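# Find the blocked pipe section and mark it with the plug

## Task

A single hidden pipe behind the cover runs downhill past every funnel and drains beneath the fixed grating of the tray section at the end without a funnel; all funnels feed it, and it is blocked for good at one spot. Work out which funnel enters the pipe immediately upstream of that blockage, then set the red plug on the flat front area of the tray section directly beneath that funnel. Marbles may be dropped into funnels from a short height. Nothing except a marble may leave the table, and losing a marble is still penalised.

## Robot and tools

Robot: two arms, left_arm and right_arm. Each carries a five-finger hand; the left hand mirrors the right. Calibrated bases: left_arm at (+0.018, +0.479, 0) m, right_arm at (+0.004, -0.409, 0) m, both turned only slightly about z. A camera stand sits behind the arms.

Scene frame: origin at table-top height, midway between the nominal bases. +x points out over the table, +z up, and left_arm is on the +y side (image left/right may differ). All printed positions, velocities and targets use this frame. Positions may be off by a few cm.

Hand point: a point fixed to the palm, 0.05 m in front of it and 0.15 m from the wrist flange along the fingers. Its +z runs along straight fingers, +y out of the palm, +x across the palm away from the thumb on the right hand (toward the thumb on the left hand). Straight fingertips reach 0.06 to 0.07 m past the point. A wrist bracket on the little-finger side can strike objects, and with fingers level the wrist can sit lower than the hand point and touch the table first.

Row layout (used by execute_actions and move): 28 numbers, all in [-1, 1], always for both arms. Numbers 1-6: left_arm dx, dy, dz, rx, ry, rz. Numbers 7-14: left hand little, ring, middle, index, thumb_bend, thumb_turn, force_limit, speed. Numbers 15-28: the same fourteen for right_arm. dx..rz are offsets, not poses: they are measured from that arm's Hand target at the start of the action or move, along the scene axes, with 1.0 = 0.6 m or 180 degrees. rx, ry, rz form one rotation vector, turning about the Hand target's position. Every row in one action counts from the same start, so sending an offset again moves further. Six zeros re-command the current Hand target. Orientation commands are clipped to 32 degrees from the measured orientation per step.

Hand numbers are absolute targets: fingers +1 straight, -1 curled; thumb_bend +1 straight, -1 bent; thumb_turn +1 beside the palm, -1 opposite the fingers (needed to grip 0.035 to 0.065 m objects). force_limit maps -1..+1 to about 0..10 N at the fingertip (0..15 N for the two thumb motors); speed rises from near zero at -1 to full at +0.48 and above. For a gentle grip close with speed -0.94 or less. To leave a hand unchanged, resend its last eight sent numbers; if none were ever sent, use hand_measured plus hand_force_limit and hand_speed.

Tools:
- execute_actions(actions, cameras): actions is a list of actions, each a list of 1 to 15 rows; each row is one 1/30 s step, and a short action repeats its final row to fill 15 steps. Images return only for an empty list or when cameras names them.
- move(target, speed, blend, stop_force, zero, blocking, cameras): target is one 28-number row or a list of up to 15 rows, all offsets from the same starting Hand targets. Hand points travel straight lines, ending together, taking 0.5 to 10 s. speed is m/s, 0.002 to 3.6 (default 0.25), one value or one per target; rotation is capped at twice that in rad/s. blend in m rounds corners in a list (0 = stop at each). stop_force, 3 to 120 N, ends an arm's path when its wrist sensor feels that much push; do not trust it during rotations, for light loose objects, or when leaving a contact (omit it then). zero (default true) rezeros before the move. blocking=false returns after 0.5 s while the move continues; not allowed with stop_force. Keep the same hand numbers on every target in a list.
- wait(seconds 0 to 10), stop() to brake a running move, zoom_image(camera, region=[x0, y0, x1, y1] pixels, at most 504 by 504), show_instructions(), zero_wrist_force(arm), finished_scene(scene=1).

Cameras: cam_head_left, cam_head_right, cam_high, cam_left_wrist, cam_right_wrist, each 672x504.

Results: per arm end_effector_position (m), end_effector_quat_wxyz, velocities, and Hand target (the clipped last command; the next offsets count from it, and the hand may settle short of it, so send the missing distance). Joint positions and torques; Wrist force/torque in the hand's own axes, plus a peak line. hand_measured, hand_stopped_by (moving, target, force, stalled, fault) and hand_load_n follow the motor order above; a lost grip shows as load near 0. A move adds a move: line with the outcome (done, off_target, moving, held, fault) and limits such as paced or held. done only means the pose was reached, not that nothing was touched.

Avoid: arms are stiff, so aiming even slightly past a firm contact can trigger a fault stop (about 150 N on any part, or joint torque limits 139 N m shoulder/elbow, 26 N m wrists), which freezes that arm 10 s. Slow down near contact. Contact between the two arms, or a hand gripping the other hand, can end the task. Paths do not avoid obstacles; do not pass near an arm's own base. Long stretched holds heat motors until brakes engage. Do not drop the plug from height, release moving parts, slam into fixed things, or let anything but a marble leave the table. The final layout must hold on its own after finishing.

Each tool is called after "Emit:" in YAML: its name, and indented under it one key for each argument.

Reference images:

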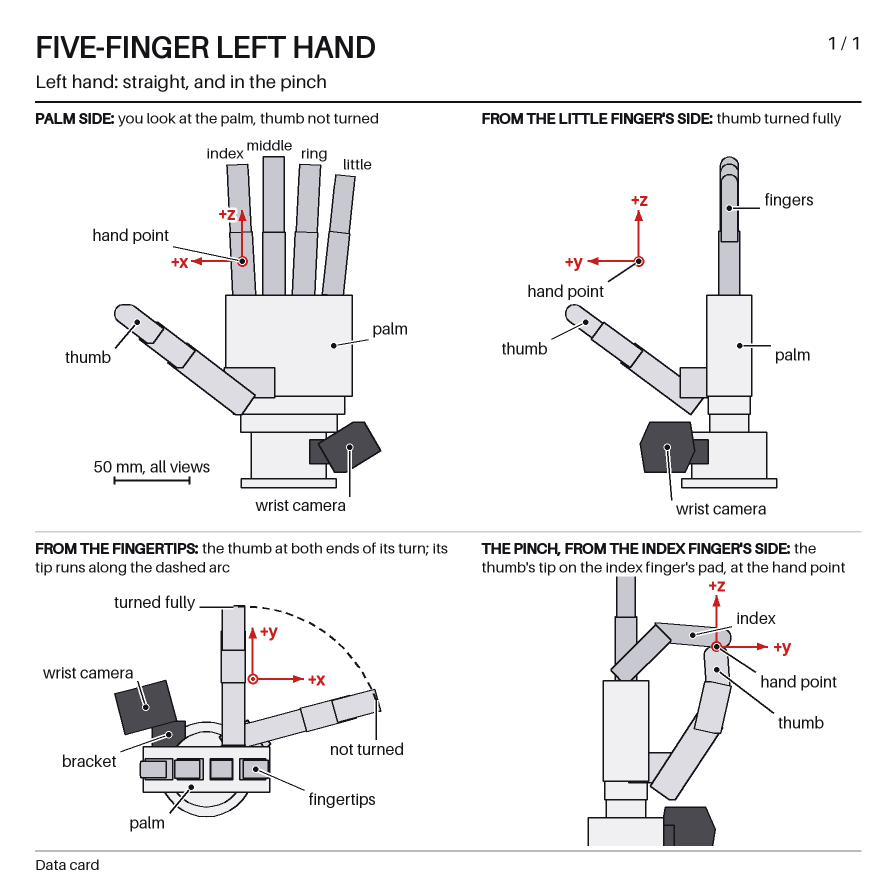

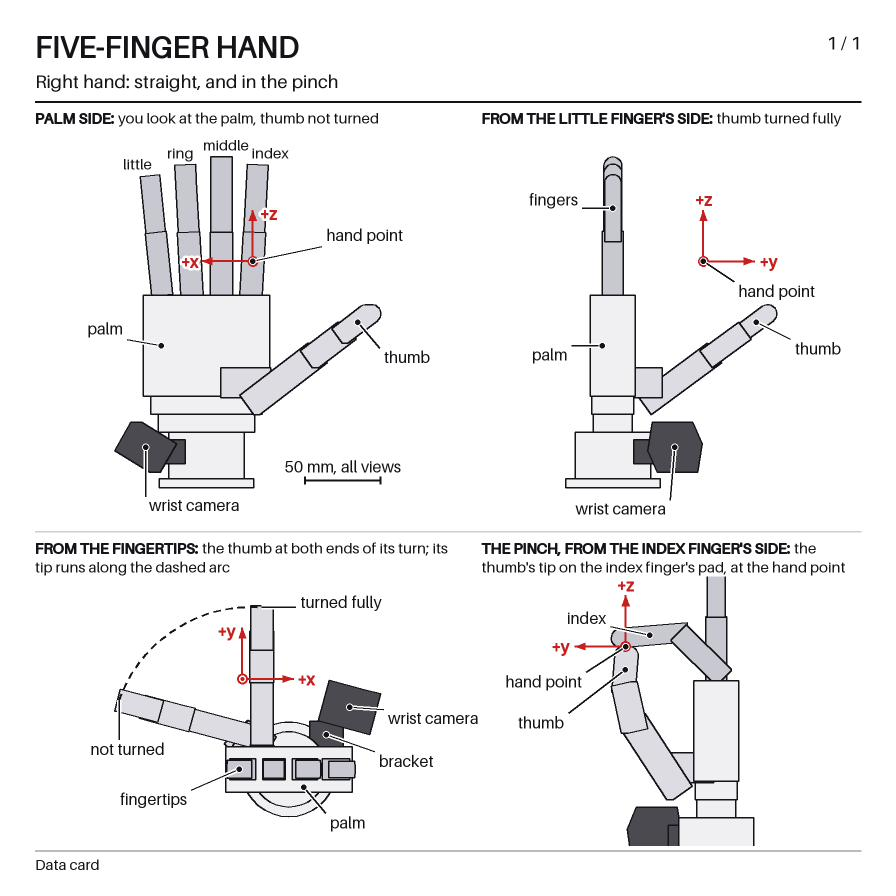

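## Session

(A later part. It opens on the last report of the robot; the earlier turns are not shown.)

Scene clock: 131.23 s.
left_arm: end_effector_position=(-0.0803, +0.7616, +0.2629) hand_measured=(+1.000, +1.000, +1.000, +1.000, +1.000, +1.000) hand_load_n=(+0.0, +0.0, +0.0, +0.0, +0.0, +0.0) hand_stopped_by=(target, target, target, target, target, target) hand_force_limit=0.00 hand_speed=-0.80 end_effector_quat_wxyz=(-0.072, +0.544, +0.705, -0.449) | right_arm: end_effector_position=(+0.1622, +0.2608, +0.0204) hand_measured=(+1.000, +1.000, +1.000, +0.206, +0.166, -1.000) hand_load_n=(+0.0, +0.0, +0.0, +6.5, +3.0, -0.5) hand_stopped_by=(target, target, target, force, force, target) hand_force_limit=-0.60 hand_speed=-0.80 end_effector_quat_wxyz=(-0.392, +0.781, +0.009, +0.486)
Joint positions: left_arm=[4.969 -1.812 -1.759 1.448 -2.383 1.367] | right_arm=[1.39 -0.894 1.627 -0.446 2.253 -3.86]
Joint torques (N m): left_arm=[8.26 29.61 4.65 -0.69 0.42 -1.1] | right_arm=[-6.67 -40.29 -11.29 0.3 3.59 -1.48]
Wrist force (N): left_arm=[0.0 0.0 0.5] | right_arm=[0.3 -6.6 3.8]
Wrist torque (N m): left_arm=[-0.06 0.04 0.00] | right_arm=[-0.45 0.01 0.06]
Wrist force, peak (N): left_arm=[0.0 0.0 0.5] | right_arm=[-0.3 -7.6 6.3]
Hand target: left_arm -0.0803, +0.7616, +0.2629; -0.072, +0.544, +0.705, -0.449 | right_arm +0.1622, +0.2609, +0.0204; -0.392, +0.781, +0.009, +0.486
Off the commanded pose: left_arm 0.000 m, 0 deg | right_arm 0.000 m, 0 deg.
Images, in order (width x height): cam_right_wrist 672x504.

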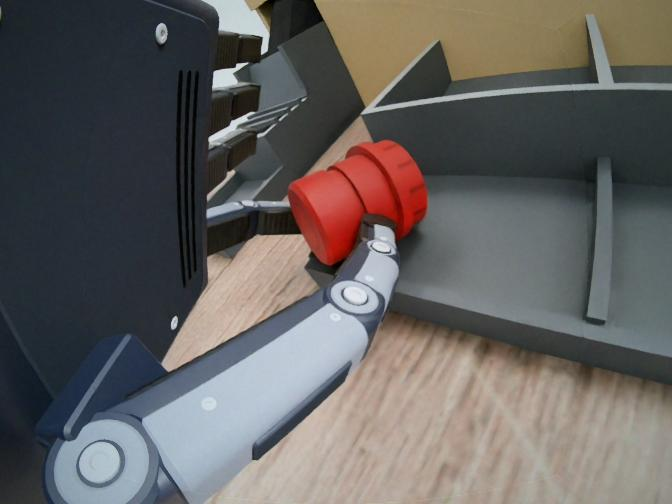

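Emit:
move:
  target:
    - [0, 0, 0, 0, 0, 0, 1, 1, 1, 1, 1, 1, 0, -0.8, 0, 0, 0.06, 0, 0, 0, 1, 1, 1, -0.05, -0.1, -1, -0.6, -0.8]
  speed: 0.06
  cameras: ["cam_right_wrist"]

Emit:
zoom_image:
  camera: "cam_right_wrist"
  region: [200, 100, 560, 410]

Scene clock: 132.37 s.
left_arm: end_effector_position=(-0.0803, +0.7616, +0.2629) hand_measured=(+1.000, +1.000, +1.000, +1.000, +1.000, +1.000) hand_load_n=(+0.0, +0.0, +0.0, +0.0, +0.0, +0.0) hand_stopped_by=(target, target, target, target, target, target) hand_force_limit=0.00 hand_speed=-0.80 end_effector_quat_wxyz=(-0.072, +0.544, +0.705, -0.449) | right_arm: end_effector_position=(+0.1622, +0.2609, +0.0565) hand_measured=(+1.000, +1.000, +1.000, +0.206, +0.166, -1.000) hand_load_n=(+0.0, -0.5, +0.0, +3.0, +3.5, +0.0) hand_stopped_by=(target, target, target, force, force, target) hand_force_limit=-0.60 hand_speed=-0.80 end_effector_quat_wxyz=(-0.392, +0.781, +0.009, +0.486)
Joint positions: left_arm=[4.969 -1.812 -1.759 1.448 -2.383 1.367] | right_arm=[1.39 -0.948 1.609 -0.373 2.253 -3.86]
Joint torques (N m): left_arm=[9.59 28.64 5.7 -0.63 0.14 -1.29] | right_arm=[-5.75 -36.42 -10.99 -2.06 1.62 1.24]
Wrist force (N): left_arm=[0.1 -0.1 0.0] | right_arm=[-0.1 -2.6 2.0]
Wrist torque (N m): left_arm=[-0.05 0.00 0.00] | right_arm=[-0.37 -0.03 0.11]
Wrist force, peak (N): left_arm=[-0.2 -0.3 0.5] | right_arm=[0.7 -6.9 3.5]
Hand target: left_arm -0.0803, +0.7616, +0.2629; -0.072, +0.544, +0.705, -0.449 | right_arm +0.1622, +0.2609, +0.0564; -0.392, +0.781, +0.009, +0.486
Off the commanded pose: left_arm 0.000 m, 0 deg | right_arm 0.000 m, 0 deg.
move: done
Images, in order (width x height): cam_right_wrist 672x504.

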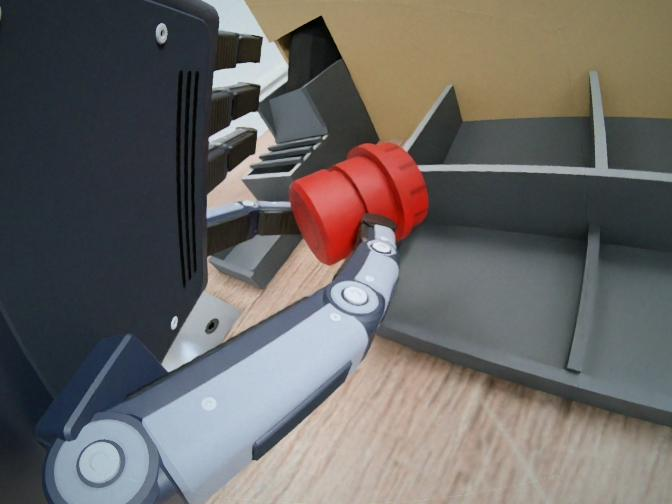

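Scaled by 1.400 from the camera's 672x504 image, which has a finer 960x720 frame.

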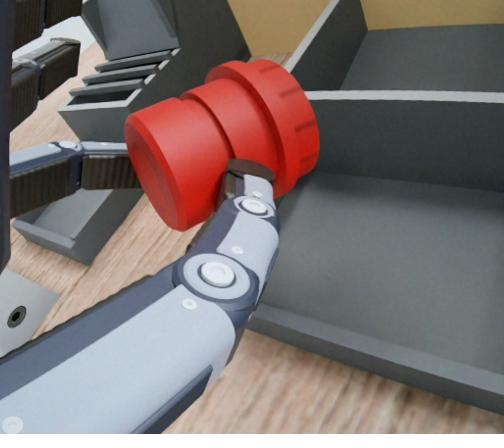

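Emit:
move:
  target:
    - [0, 0, 0, 0, 0, 0, 1, 1, 1, 1, 1, 1, 0, -0.8, 0, 0, 0.05, 0, 0, 0, 1, 1, 1, -0.05, -0.1, -1, -0.6, -0.8]
    - [0, 0, 0, 0, 0, 0, 1, 1, 1, 1, 1, 1, 0, -0.8, 0.033, -0.065, 0.056, 0.1789, 0.2131, -0.0521, 1, 1, 1, -0.05, -0.1, -1, -0.6, -0.8]
  speed: 0.12
  blend: [0.01, 0]
  cameras: ["cam_right_wrist", "cam_head_left", "cam_head_right"]

Emit:
zoom_image:
  camera: "cam_right_wrist"
  region: [200, 100, 560, 410]

Emit:
zoom_image:
  camera: "cam_head_left"
  region: [150, 350, 290, 490]

Scene clock: 138.53 s.
left_arm: end_effector_position=(-0.0803, +0.7616, +0.2629) hand_measured=(+1.000, +1.000, +1.000, +1.000, +1.000, +1.000) hand_load_n=(+0.0, +0.0, +0.0, +0.0, +0.0, +0.0) hand_stopped_by=(target, target, target, target, target, target) hand_force_limit=0.00 hand_speed=-0.80 end_effector_quat_wxyz=(-0.072, +0.544, +0.705, -0.449) | right_arm: end_effector_position=(+0.1820, +0.2218, +0.0901) hand_measured=(+1.000, +1.000, +1.000, +0.206, +0.166, -1.000) hand_load_n=(+0.0, +0.0, -0.5, +2.5, +3.5, -0.5) hand_stopped_by=(target, target, target, force, force, target) hand_force_limit=-0.60 hand_speed=-0.80 end_effector_quat_wxyz=(-0.531, +0.756, -0.313, +0.219)
Joint positions: left_arm=[4.969 -1.812 -1.759 1.448 -2.383 1.367] | right_arm=[1.169 -1.186 1.819 -0.26 1.932 -3.004]
Joint torques (N m): left_arm=[8.9 30.1 5.87 -0.74 0.37 -1.1] | right_arm=[11.23 -27.32 -29.22 1.51 2.84 0.76]
Wrist force (N): left_arm=[0.0 0.0 0.0] | right_arm=[-1.6 -3.8 2.1]
Wrist torque (N m): left_arm=[-0.01 0.03 -0.01] | right_arm=[-0.54 0.11 0.25]
Wrist force, peak (N): left_arm=[0.0 -0.5 0.4] | right_arm=[-1.6 -4.0 2.1]
Hand target: left_arm -0.0803, +0.7616, +0.2629; -0.072, +0.544, +0.705, -0.449 | right_arm +0.1820, +0.2219, +0.0900; -0.531, +0.756, -0.313, +0.219
Off the commanded pose: left_arm 0.000 m, 0 deg | right_arm 0.000 m, 0 deg.
move: done
Images, in order (width x height): cam_head_left 672x504, cam_head_right 672x504, cam_right_wrist 672x504.

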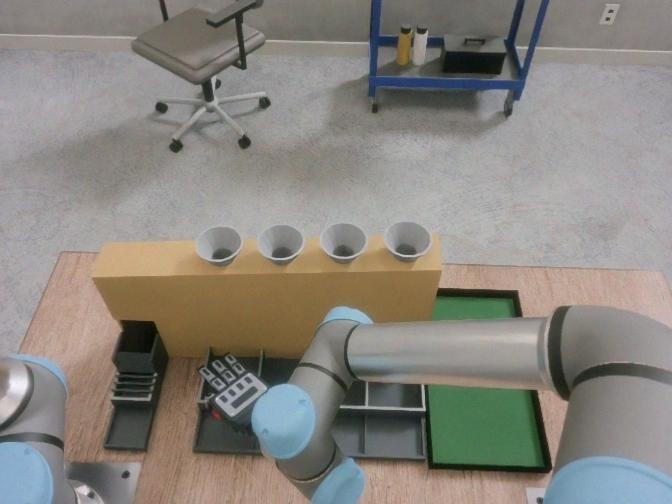

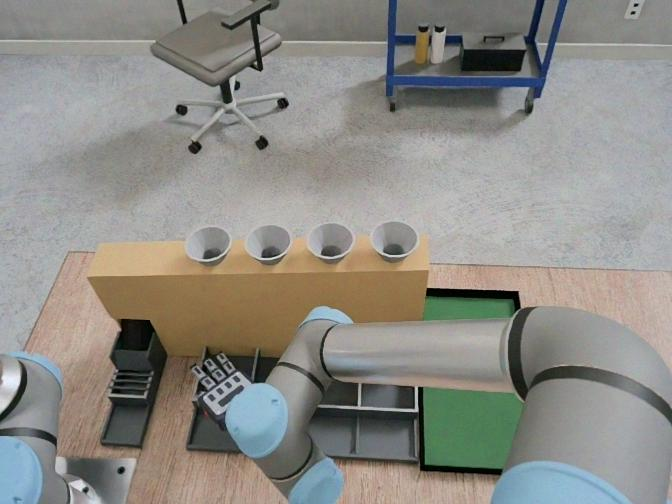

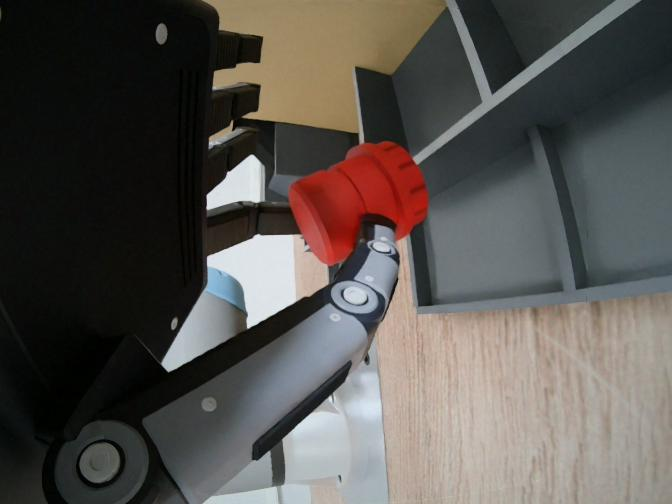

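Scaled by 1.400 from the camera's 672x504 image, which has a finer 960x720 frame.

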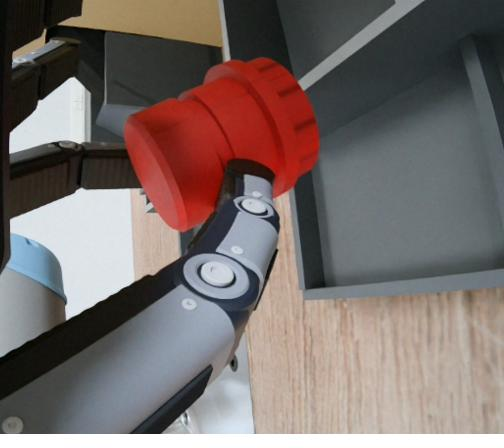

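Scaled by 3.600 from the camera's 672x504 image, which has a finer 960x720 frame.

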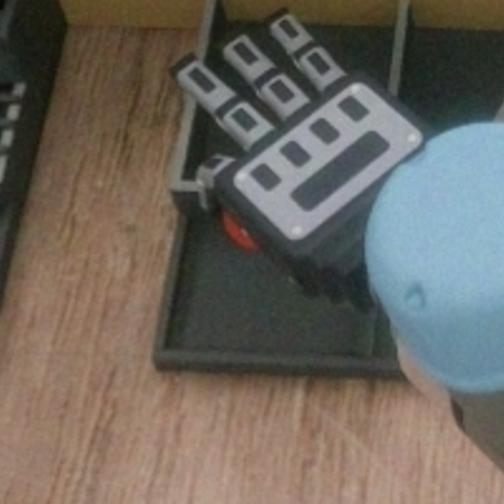

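Emit:
move:
  target:
    - [0,0,0,0,0,0,1,1,1,1,1,1,0,-0.8,0,0,-0.1,0,0,0,1,1,1,-0.05,-0.1,-1,-0.6,-0.8]
  speed: 0.04
  stop_force: 3
  cameras: ["cam_head_left","cam_right_wrist","cam_head_right"]

Scene clock: 141.43 s.
left_arm: end_effector_position=(-0.0803, +0.7616, +0.2629) hand_measured=(+1.000, +1.000, +1.000, +1.000, +1.000, +1.000) hand_load_n=(+0.0, -0.5, +0.0, +0.0, +0.0, +0.0) hand_stopped_by=(target, target, target, target, target, target) hand_force_limit=0.00 hand_speed=-0.80 end_effector_quat_wxyz=(-0.072, +0.544, +0.705, -0.449) | right_arm: end_effector_position=(+0.1820, +0.2218, +0.0371) hand_measured=(+1.000, +1.000, +1.000, +0.204, +0.166, -1.000) hand_load_n=(+0.0, +0.0, +0.0, +1.5, +2.5, -0.5) hand_stopped_by=(target, target, target, force, force, target) hand_force_limit=-0.60 hand_speed=-0.80 end_effector_quat_wxyz=(-0.531, +0.756, -0.313, +0.219)
Joint positions: left_arm=[4.969 -1.812 -1.759 1.448 -2.383 1.367] | right_arm=[1.169 -1.103 1.864 -0.388 1.932 -3.004]
Joint torques (N m): left_arm=[10.36 31.25 6.51 -0.88 0.48 -0.85] | right_arm=[9.08 -29.15 -27.02 -2.2 1.29 0.9]
Wrist force (N): left_arm=[0.1 -0.1 -0.3] | right_arm=[-1.8 -3.9 2.2]
Wrist torque (N m): left_arm=[-0.03 0.01 0.00] | right_arm=[-0.55 0.13 0.23]
Wrist force, peak (N): left_arm=[-0.5 0.2 0.3] | right_arm=[-1.7 -8.6 0.9]
Hand target: left_arm -0.0803, +0.7616, +0.2629; -0.072, +0.544, +0.705, -0.449 | right_arm +0.1820, +0.2218, +0.0371; -0.531, +0.756, -0.313, +0.219 (not the last commanded pose)
Off the commanded pose: left_arm 0.000 m, 0 deg | right_arm 0.007 m, 0 deg.
move: contact (right_arm)
Images, in order (width x height): cam_head_left 672x504, cam_head_right 672x504, cam_right_wrist 672x504.

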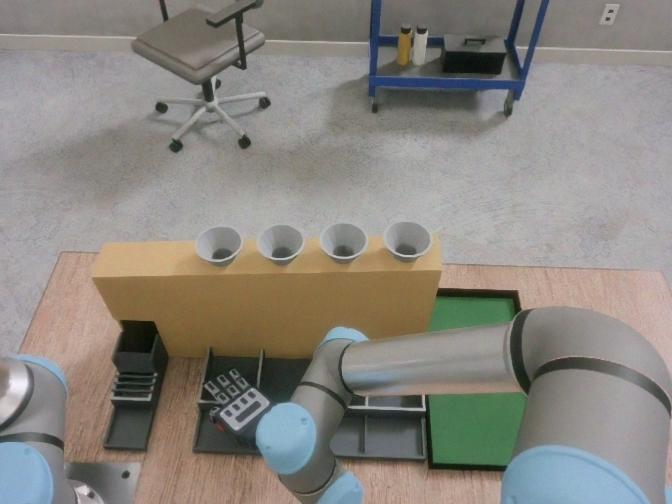

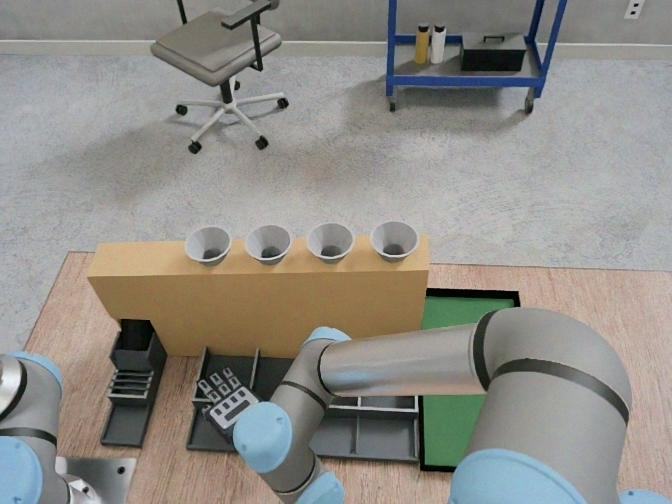

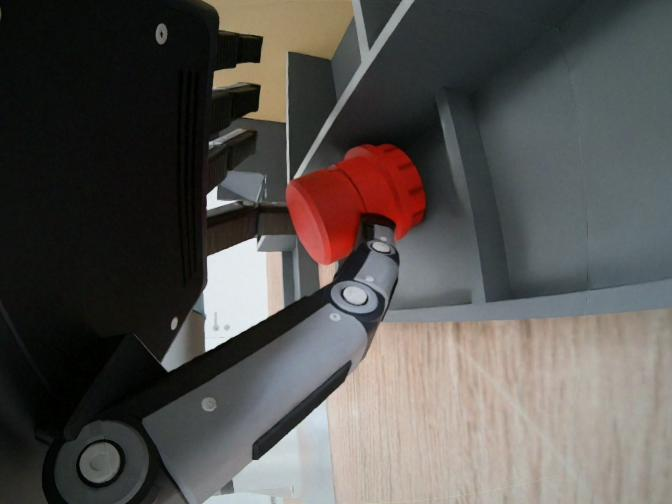

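Emit:
move:
  target:
    - [0,0,0,0,0,0,1,1,1,1,1,1,0,-0.8,0,0,0.01,0.031,0.031,0,1,1,1,-0.05,-0.1,-1,-0.6,-0.8]
  speed: 0.1

Emit:
move:
  target:
    - [0,0,0,0,0,0,1,1,1,1,1,1,0,-0.8,0,0,-0.05,0,0,0,1,1,1,-0.05,-0.1,-1,-0.6,-0.8]
  speed: 0.02
  stop_force: 3
  cameras: ["cam_head_left","cam_right_wrist"]

Scene clock: 149.37 s.
left_arm: end_effector_position=(-0.0803, +0.7616, +0.2629) hand_measured=(+1.000, +1.000, +1.000, +1.000, +1.000, +1.000) hand_load_n=(+0.0, +0.0, +0.0, +0.0, +0.0, +0.0) hand_stopped_by=(target, target, target, target, target, target) hand_force_limit=0.00 hand_speed=-0.80 end_effector_quat_wxyz=(-0.072, +0.544, +0.705, -0.449) | right_arm: end_effector_position=(+0.1820, +0.2218, +0.0431) hand_measured=(+1.000, +1.000, +1.000, +0.204, +0.166, -1.000) hand_load_n=(+0.0, +0.0, +0.0, +2.0, +2.5, -0.5) hand_stopped_by=(target, target, target, force, force, target) hand_force_limit=-0.60 hand_speed=-0.80 end_effector_quat_wxyz=(-0.551, +0.740, -0.349, +0.167)
Joint positions: left_arm=[4.969 -1.812 -1.759 1.448 -2.383 1.367] | right_arm=[1.127 -1.13 1.904 -0.416 1.847 -2.893]
Joint torques (N m): left_arm=[9.37 30.38 5.13 -0.7 0.29 -0.8] | right_arm=[11.36 -28.14 -26.28 1.52 2.66 -0.1]
Wrist force (N): left_arm=[0.3 -0.2 -0.1] | right_arm=[-1.9 -3.4 2.4]
Wrist torque (N m): left_arm=[-0.06 -0.02 0.01] | right_arm=[-0.50 0.16 0.25]
Wrist force, peak (N): left_arm=[-0.4 0.3 0.3] | right_arm=[-1.5 -4.2 2.3]
Hand target: left_arm -0.0803, +0.7616, +0.2629; -0.072, +0.544, +0.705, -0.449 | right_arm +0.1820, +0.2218, +0.0431; -0.551, +0.740, -0.349, +0.167
Off the commanded pose: left_arm 0.000 m, 0 deg | right_arm 0.000 m, 0 deg.
move: done

Scene clock: 150.73 s.
left_arm: end_effector_position=(-0.0803, +0.7616, +0.2629) hand_measured=(+1.000, +1.000, +1.000, +1.000, +1.000, +1.000) hand_load_n=(+0.0, +0.0, +0.0, +0.0, +0.0, +0.0) hand_stopped_by=(target, target, target, target, target, target) hand_force_limit=0.00 hand_speed=-0.80 end_effector_quat_wxyz=(-0.072, +0.544, +0.705, -0.449) | right_arm: end_effector_position=(+0.1820, +0.2219, +0.0369) hand_measured=(+1.000, +1.000, +1.000, +0.204, +0.166, -1.000) hand_load_n=(+0.0, +0.0, +0.0, +1.5, +1.5, -1.0) hand_stopped_by=(target, target, target, force, force, target) hand_force_limit=-0.60 hand_speed=-0.80 end_effector_quat_wxyz=(-0.551, +0.740, -0.349, +0.167)
Joint positions: left_arm=[4.969 -1.812 -1.759 1.448 -2.383 1.367] | right_arm=[1.128 -1.118 1.908 -0.431 1.847 -2.893]
Joint torques (N m): left_arm=[10.09 30.63 6.56 -0.73 0.39 -0.77] | right_arm=[9.95 -31.41 -25.91 -2.3 2.33 1.01]
Wrist force (N): left_arm=[-0.1 -0.1 0.2] | right_arm=[-2.1 -5.6 1.3]
Wrist torque (N m): left_arm=[-0.05 0.04 -0.01] | right_arm=[-0.59 0.19 0.20]
Wrist force, peak (N): left_arm=[-0.4 -0.3 0.1] | right_arm=[-2.1 -8.7 0.6]
Hand target: left_arm -0.0803, +0.7616, +0.2629; -0.072, +0.544, +0.705, -0.449 | right_arm +0.1820, +0.2219, +0.0369; -0.551, +0.740, -0.349, +0.167 (not the last commanded pose)
Off the commanded pose: left_arm 0.000 m, 0 deg | right_arm 0.024 m, 0 deg.
move: contact (right_arm)
Images, in order (width x height): cam_head_left 672x504, cam_right_wrist 672x504.

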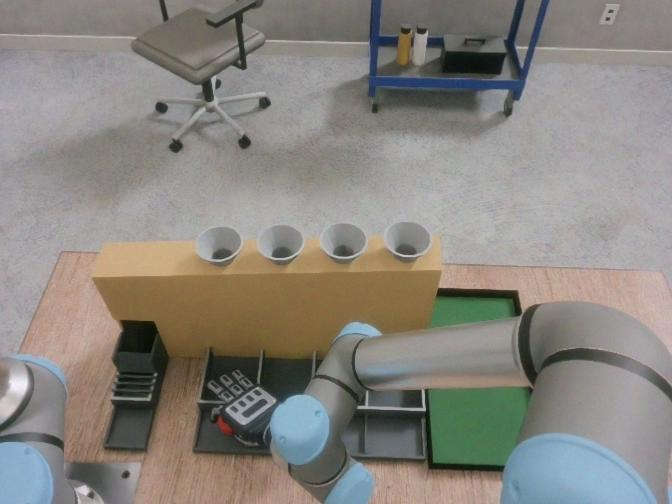

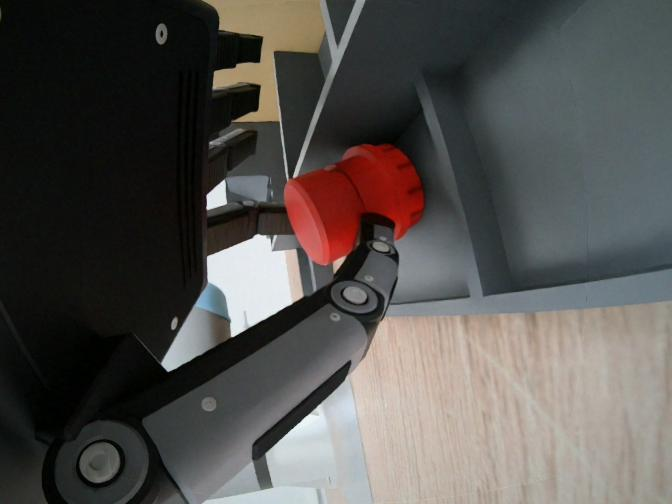

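Emit:
zoom_image:
  camera: "cam_right_wrist"
  region: [200, 40, 500, 340]

Emit:
zoom_image:
  camera: "cam_head_left"
  region: [150, 350, 290, 490]

Scaled by 1.680 from the camera's 672x504 image, which has a finer 960x720 frame.

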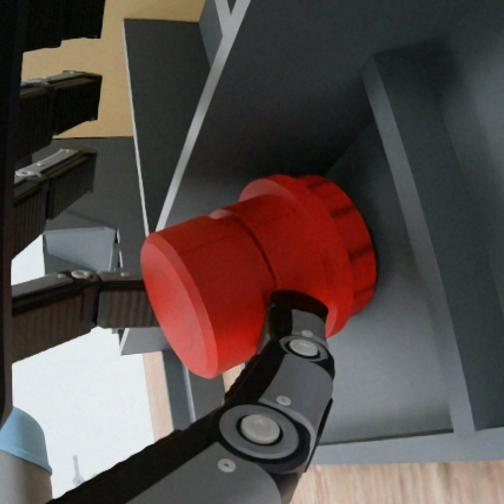

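Scaled by 3.600 from the camera's 672x504 image, which has a finer 960x720 frame.

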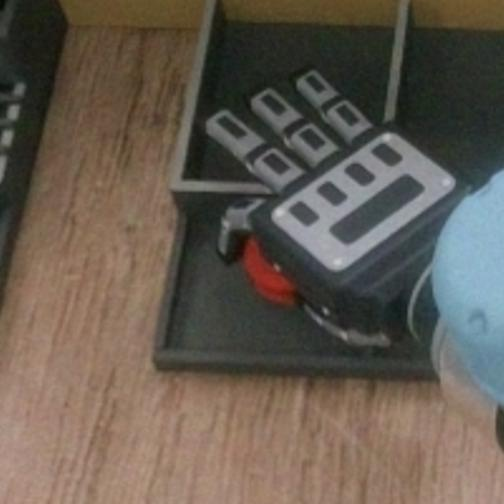

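Emit:
move:
  target: [0,0,0,0,0,0,1,1,1,1,1,1,0,-0.8,0,0,0,0,0,0,1,1,1,0.35,-0.1,-1,-0.6,-0.9]
  cameras: ["cam_head_left","cam_right_wrist"]

Scene clock: 151.90 s.
left_arm: end_effector_position=(-0.0803, +0.7616, +0.2629) hand_measured=(+1.000, +1.000, +1.000, +1.000, +1.000, +1.000) hand_load_n=(+0.5, +0.0, +0.0, +0.0, +0.0, +0.0) hand_stopped_by=(target, target, target, target, target, target) hand_force_limit=0.00 hand_speed=-0.80 end_effector_quat_wxyz=(-0.072, +0.544, +0.705, -0.449) | right_arm: end_effector_position=(+0.1820, +0.2219, +0.0369) hand_measured=(+1.000, +1.000, +1.000, +0.350, +0.164, -1.000) hand_load_n=(+0.0, +0.0, +0.0, +0.0, +0.0, +0.0) hand_stopped_by=(target, target, target, target, force, target) hand_force_limit=-0.60 hand_speed=-0.90 end_effector_quat_wxyz=(-0.551, +0.740, -0.349, +0.167)
Joint positions: left_arm=[4.969 -1.812 -1.759 1.448 -2.383 1.367] | right_arm=[1.128 -1.118 1.908 -0.431 1.847 -2.893]
Joint torques (N m): left_arm=[9.4 29.44 7.63 -0.71 0.4 -0.95] | right_arm=[9.7 -31.73 -26.14 -2.06 2.18 0.73]
Wrist force (N): left_arm=[0.1 -0.3 0.0] | right_arm=[-2.0 -4.2 2.1]
Wrist torque (N m): left_arm=[-0.06 0.00 0.01] | right_arm=[-0.52 0.16 0.23]
Wrist force, peak (N): left_arm=[-0.5 0.1 0.1] | right_arm=[-2.0 -5.5 1.4]
Hand target: left_arm -0.0803, +0.7616, +0.2629; -0.072, +0.544, +0.705, -0.449 | right_arm +0.1820, +0.2219, +0.0369; -0.551, +0.740, -0.349, +0.167
Off the commanded pose: left_arm 0.000 m, 0 deg | right_arm 0.000 m, 0 deg.
move: done
Images, in order (width x height): cam_head_left 672x504, cam_right_wrist 672x504.

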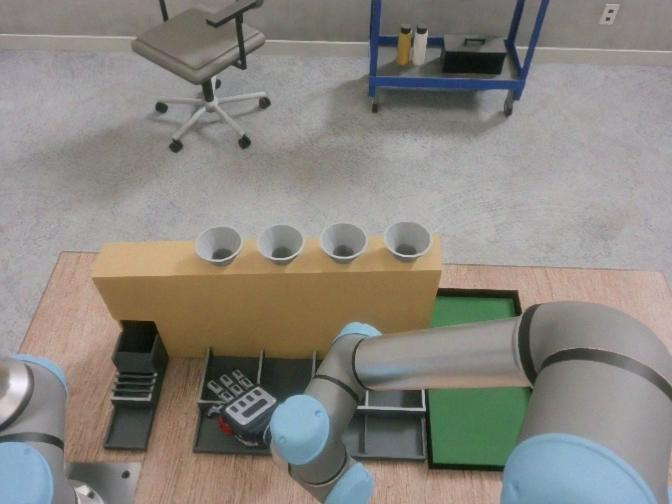

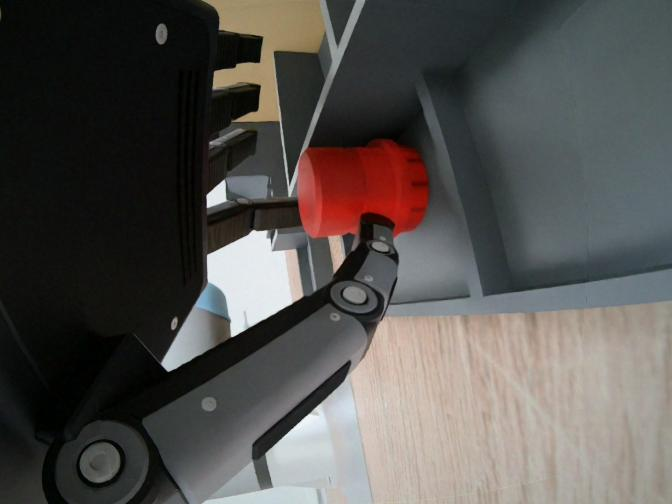

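Emit:
move:
  target: [0,0,0,0,0,0,1,1,1,1,1,1,0,-0.8,0,0,0,0,0,0,1,1,1,0.6,0.3,-1,-0.6,-0.8]
  cameras: ["cam_head_left","cam_right_wrist"]

Scene clock: 154.53 s.
left_arm: end_effector_position=(-0.0803, +0.7616, +0.2629) hand_measured=(+1.000, +1.000, +1.000, +1.000, +1.000, +1.000) hand_load_n=(+0.0, +0.0, -0.5, +0.0, +0.5, +0.0) hand_stopped_by=(target, target, target, target, target, target) hand_force_limit=0.00 hand_speed=-0.80 end_effector_quat_wxyz=(-0.072, +0.544, +0.705, -0.449) | right_arm: end_effector_position=(+0.1820, +0.2219, +0.0369) hand_measured=(+1.000, +1.000, +1.000, +0.600, +0.300, -1.000) hand_load_n=(+0.0, -0.5, +0.0, -1.5, +0.0, +0.0) hand_stopped_by=(target, target, target, target, target, target) hand_force_limit=-0.60 hand_speed=-0.80 end_effector_quat_wxyz=(-0.551, +0.740, -0.349, +0.167)
Joint positions: left_arm=[4.969 -1.812 -1.759 1.448 -2.383 1.367] | right_arm=[1.128 -1.118 1.908 -0.431 1.847 -2.893]
Joint torques (N m): left_arm=[8.93 30.17 6.91 -0.78 0.33 -0.99] | right_arm=[6.85 -31.83 -26.27 -1.97 2.57 0.23]
Wrist force (N): left_arm=[0.3 0.0 0.2] | right_arm=[-3.6 -3.4 0.3]
Wrist torque (N m): left_arm=[-0.05 -0.02 0.00] | right_arm=[-0.45 0.05 0.18]
Wrist force, peak (N): left_arm=[-0.3 -0.5 0.3] | right_arm=[-4.2 -4.8 -0.6]
Hand target: left_arm -0.0803, +0.7616, +0.2629; -0.072, +0.544, +0.705, -0.449 | right_arm +0.1820, +0.2219, +0.0369; -0.551, +0.740, -0.349, +0.167
Off the commanded pose: left_arm 0.000 m, 0 deg | right_arm 0.000 m, 0 deg.
move: done
Images, in order (width x height): cam_head_left 672x504, cam_right_wrist 672x504.

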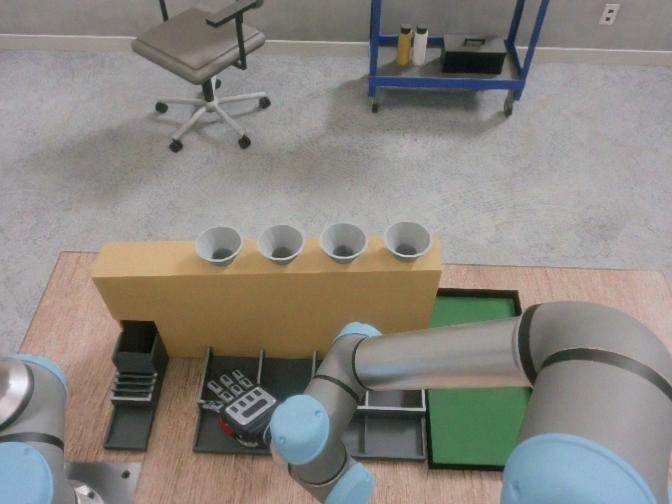

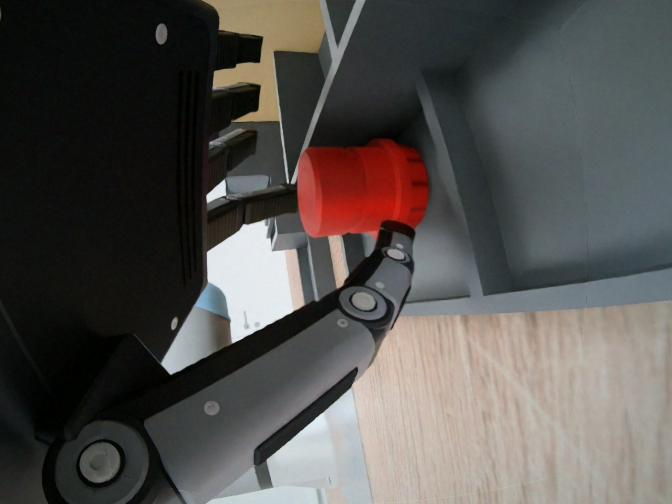

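Emit:
move:
  target:
    - [0,0,0,0,0,0,1,1,1,1,1,1,0,-0.8,-0.0055,-0.0055,0.001,0,0,0,1,1,1,0.6,0.3,-1,-0.6,-0.8]
    - [0,0,0,0,0,0,1,1,1,1,1,1,0,-0.8,-0.0055,-0.0055,0.03,0,0,0,1,1,1,0.6,0.3,-1,-0.6,-0.8]
  speed: 0.05
  cameras: ["cam_head_left","cam_right_wrist"]

Scene clock: 156.13 s.
left_arm: end_effector_position=(-0.0803, +0.7616, +0.2629) hand_measured=(+1.000, +1.000, +1.000, +1.000, +1.000, +1.000) hand_load_n=(+0.0, +0.0, +0.0, +0.0, +0.0, +0.0) hand_stopped_by=(target, target, target, target, target, target) hand_force_limit=0.00 hand_speed=-0.80 end_effector_quat_wxyz=(-0.072, +0.544, +0.705, -0.449) | right_arm: end_effector_position=(+0.1787, +0.2187, +0.0550) hand_measured=(+1.000, +1.000, +1.000, +0.600, +0.300, -1.000) hand_load_n=(+0.0, +0.0, +0.0, +0.0, +0.0, +0.0) hand_stopped_by=(target, target, target, target, target, target) hand_force_limit=-0.60 hand_speed=-0.80 end_effector_quat_wxyz=(-0.551, +0.739, -0.349, +0.167) end_effector_velocity=(+0.000, +0.001, -0.001) end_effector_angular_velocity=(+0.003, -0.001, +0.000)
Joint positions: left_arm=[4.969 -1.812 -1.759 1.448 -2.383 1.367] | right_arm=[1.131 -1.157 1.906 -0.391 1.851 -2.892]
Joint velocities: left_arm=[within noise] | right_arm=[0 0.002 0.001 -0.006 0 0]
Joint torques (N m): left_arm=[10.14 28.56 6.01 -0.66 0.38 -0.74] | right_arm=[-8.21 -26.05 -9.15 -2.27 -1.73 -0.85]
Wrist force (N): left_arm=[-0.1 0.0 0.0] | right_arm=[-1.9 -4.3 2.3]
Wrist torque (N m): left_arm=[-0.01 0.04 -0.02] | right_arm=[-0.56 0.13 0.11]
Wrist force, peak (N): left_arm=[-0.5 0.0 -0.3] | right_arm=[-4.4 -5.0 -0.6]
Hand target: left_arm -0.0803, +0.7616, +0.2629; -0.072, +0.544, +0.705, -0.449 | right_arm +0.1787, +0.2186, +0.0549; -0.551, +0.740, -0.349, +0.167
Off the commanded pose: left_arm 0.000 m, 0 deg | right_arm 0.000 m, 0 deg.
move: done
Images, in order (width x height): cam_head_left 672x504, cam_right_wrist 672x504.

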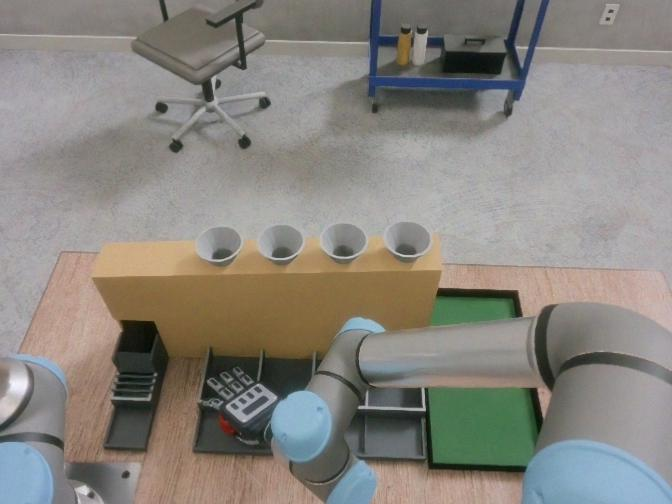

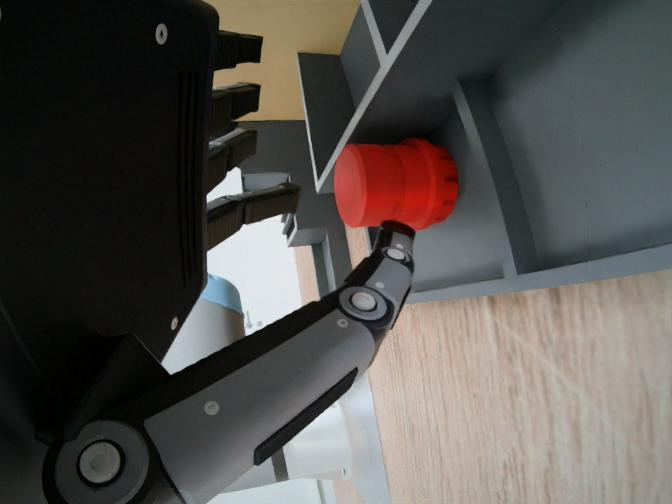

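Emit:
move:
  target:
    - [0,0,0,0,0,0,1,1,1,1,1,1,0,-0.8,-0.005,-0.005,0.03,0,0,0,1,1,1,0.6,0.3,-1,-0.6,-0.8]
    - [0,0,0,0,0,0,1,1,1,1,1,1,0,-0.8,-0.01,-0.01,0.22,0,0,0,1,1,1,0.6,0.3,-1,-0.6,-0.8]
  speed: [0.1, 0.25]
  blend: 0.01

Emit:
move:
  target: [0,0,0,0,0,0,1,1,1,1,1,1,0,-0.8,0,-0.35,0.05,0,0,0,1,1,1,0.6,0.3,-1,-0.6,-0.8]
  speed: 0.3
  cameras: ["all"]

Scene clock: 157.50 s.
left_arm: end_effector_position=(-0.0803, +0.7616, +0.2629) hand_measured=(+1.000, +1.000, +1.000, +1.000, +1.000, +1.000) hand_load_n=(+0.0, +0.0, +0.0, -0.5, +0.0, -0.5) hand_stopped_by=(target, target, target, target, target, target) hand_force_limit=0.00 hand_speed=-0.80 end_effector_quat_wxyz=(-0.072, +0.544, +0.705, -0.449) | right_arm: end_effector_position=(+0.1726, +0.2125, +0.1867) hand_measured=(+1.000, +1.000, +1.000, +0.600, +0.300, -1.000) hand_load_n=(+0.0, +0.0, +0.0, +0.0, +0.0, +0.0) hand_stopped_by=(target, target, target, target, target, target) hand_force_limit=-0.60 hand_speed=-0.80 end_effector_quat_wxyz=(-0.551, +0.740, -0.349, +0.167)
Joint positions: left_arm=[4.969 -1.812 -1.759 1.448 -2.383 1.367] | right_arm=[1.138 -1.349 1.772 -0.064 1.857 -2.889]
Joint torques (N m): left_arm=[10.49 29.26 4.68 -0.84 0.41 -0.89] | right_arm=[2 -35.9 -29.74 1.46 1.91 0.68]
Wrist force (N): left_arm=[0.0 0.5 0.1] | right_arm=[-1.9 -4.3 2.2]
Wrist torque (N m): left_arm=[0.03 0.03 -0.02] | right_arm=[-0.55 0.14 0.10]
Wrist force, peak (N): left_arm=[-0.3 0.0 0.5] | right_arm=[-2.3 -6.9 1.4]
Hand target: left_arm -0.0803, +0.7616, +0.2629; -0.072, +0.544, +0.705, -0.449 | right_arm +0.1727, +0.2126, +0.1869; -0.551, +0.740, -0.349, +0.167
Off the commanded pose: left_arm 0.000 m, 0 deg | right_arm 0.000 m, 0 deg.
move: done; blend cut to 0.0092 m at target 1

Scene clock: 158.77 s.
left_arm: end_effector_position=(-0.0803, +0.7616, +0.2629) hand_measured=(+1.000, +1.000, +1.000, +1.000, +1.000, +1.000) hand_load_n=(+0.0, +0.0, +0.0, +0.0, +0.0, +0.0) hand_stopped_by=(target, target, target, target, target, target) hand_force_limit=0.00 hand_speed=-0.80 end_effector_quat_wxyz=(-0.072, +0.544, +0.705, -0.449) | right_arm: end_effector_position=(+0.1728, +0.0026, +0.2170) hand_measured=(+1.000, +1.000, +1.000, +0.600, +0.300, -1.000) hand_load_n=(+0.0, +0.0, +0.0, +0.0, +0.0, +0.0) hand_stopped_by=(target, target, target, target, target, target) hand_force_limit=-0.60 hand_speed=-0.80 end_effector_quat_wxyz=(-0.551, +0.739, -0.349, +0.167)
Joint positions: left_arm=[4.969 -1.812 -1.759 1.448 -2.383 1.367] | right_arm=[0.721 -1.944 2.232 0.057 1.465 -3.033]
Joint torques (N m): left_arm=[11.36 29.74 5.7 -0.75 0.38 -0.75] | right_arm=[-10.89 -12.63 -14.06 1.35 -2.43 -0.77]
Wrist force (N): left_arm=[0.0 0.2 0.3] | right_arm=[-2.0 -4.1 2.1]
Wrist torque (N m): left_arm=[-0.01 0.04 -0.02] | right_arm=[-0.51 0.16 0.11]
Wrist force, peak (N): left_arm=[-0.3 -0.2 0.5] | right_arm=[-3.5 -4.6 3.7]
Hand target: left_arm -0.0803, +0.7616, +0.2629; -0.072, +0.544, +0.705, -0.449 | right_arm +0.1727, +0.0026, +0.2169; -0.551, +0.740, -0.349, +0.167
Off the commanded pose: left_arm 0.000 m, 0 deg | right_arm 0.000 m, 0 deg.
move: done

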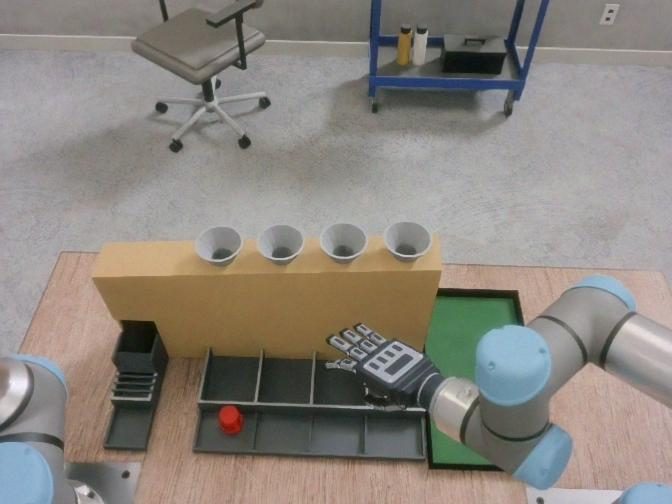

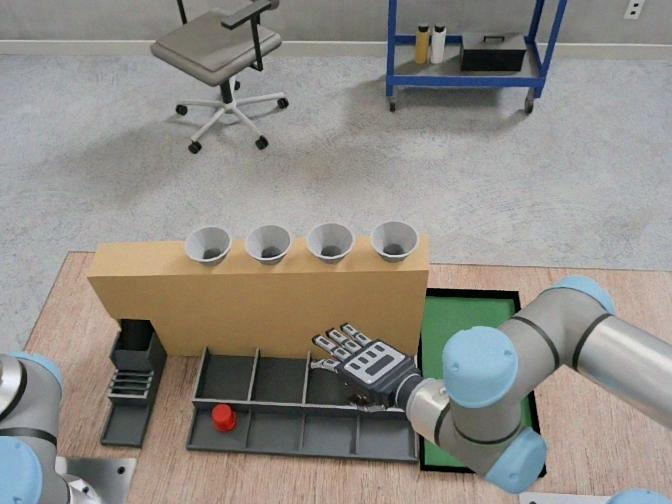

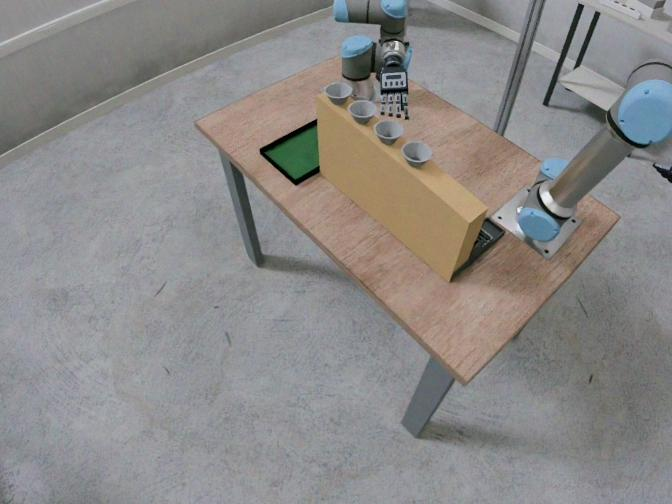

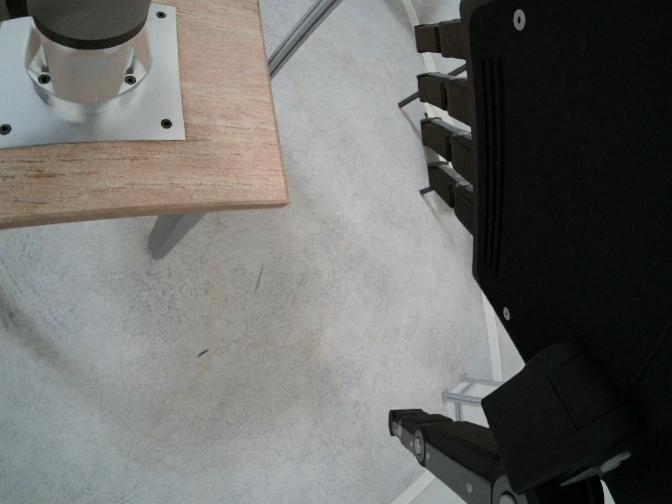

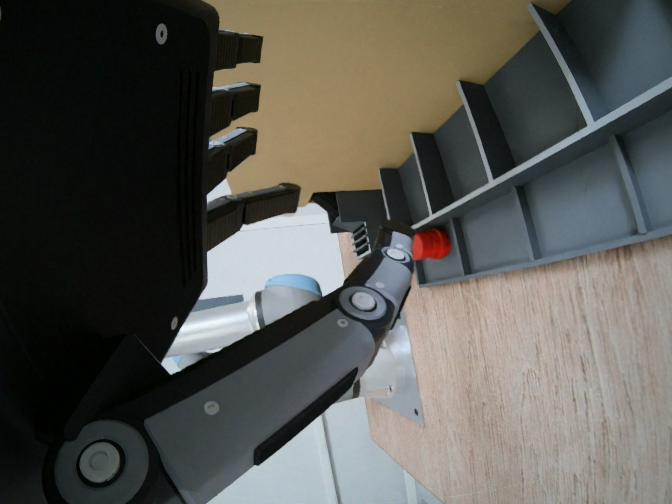

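Emit:
zoom_image:
  camera: "cam_head_left"
  region: [90, 310, 280, 470]

Scaled by 2.653 from the camera's 672x504 image, which has a finer 960x720 frame.

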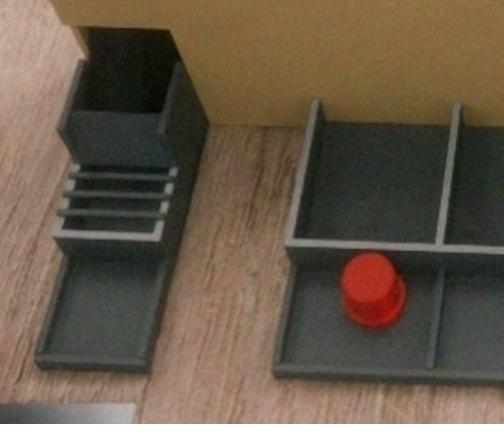

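Emit:
finished_scene:

The scene is finished: the task was done.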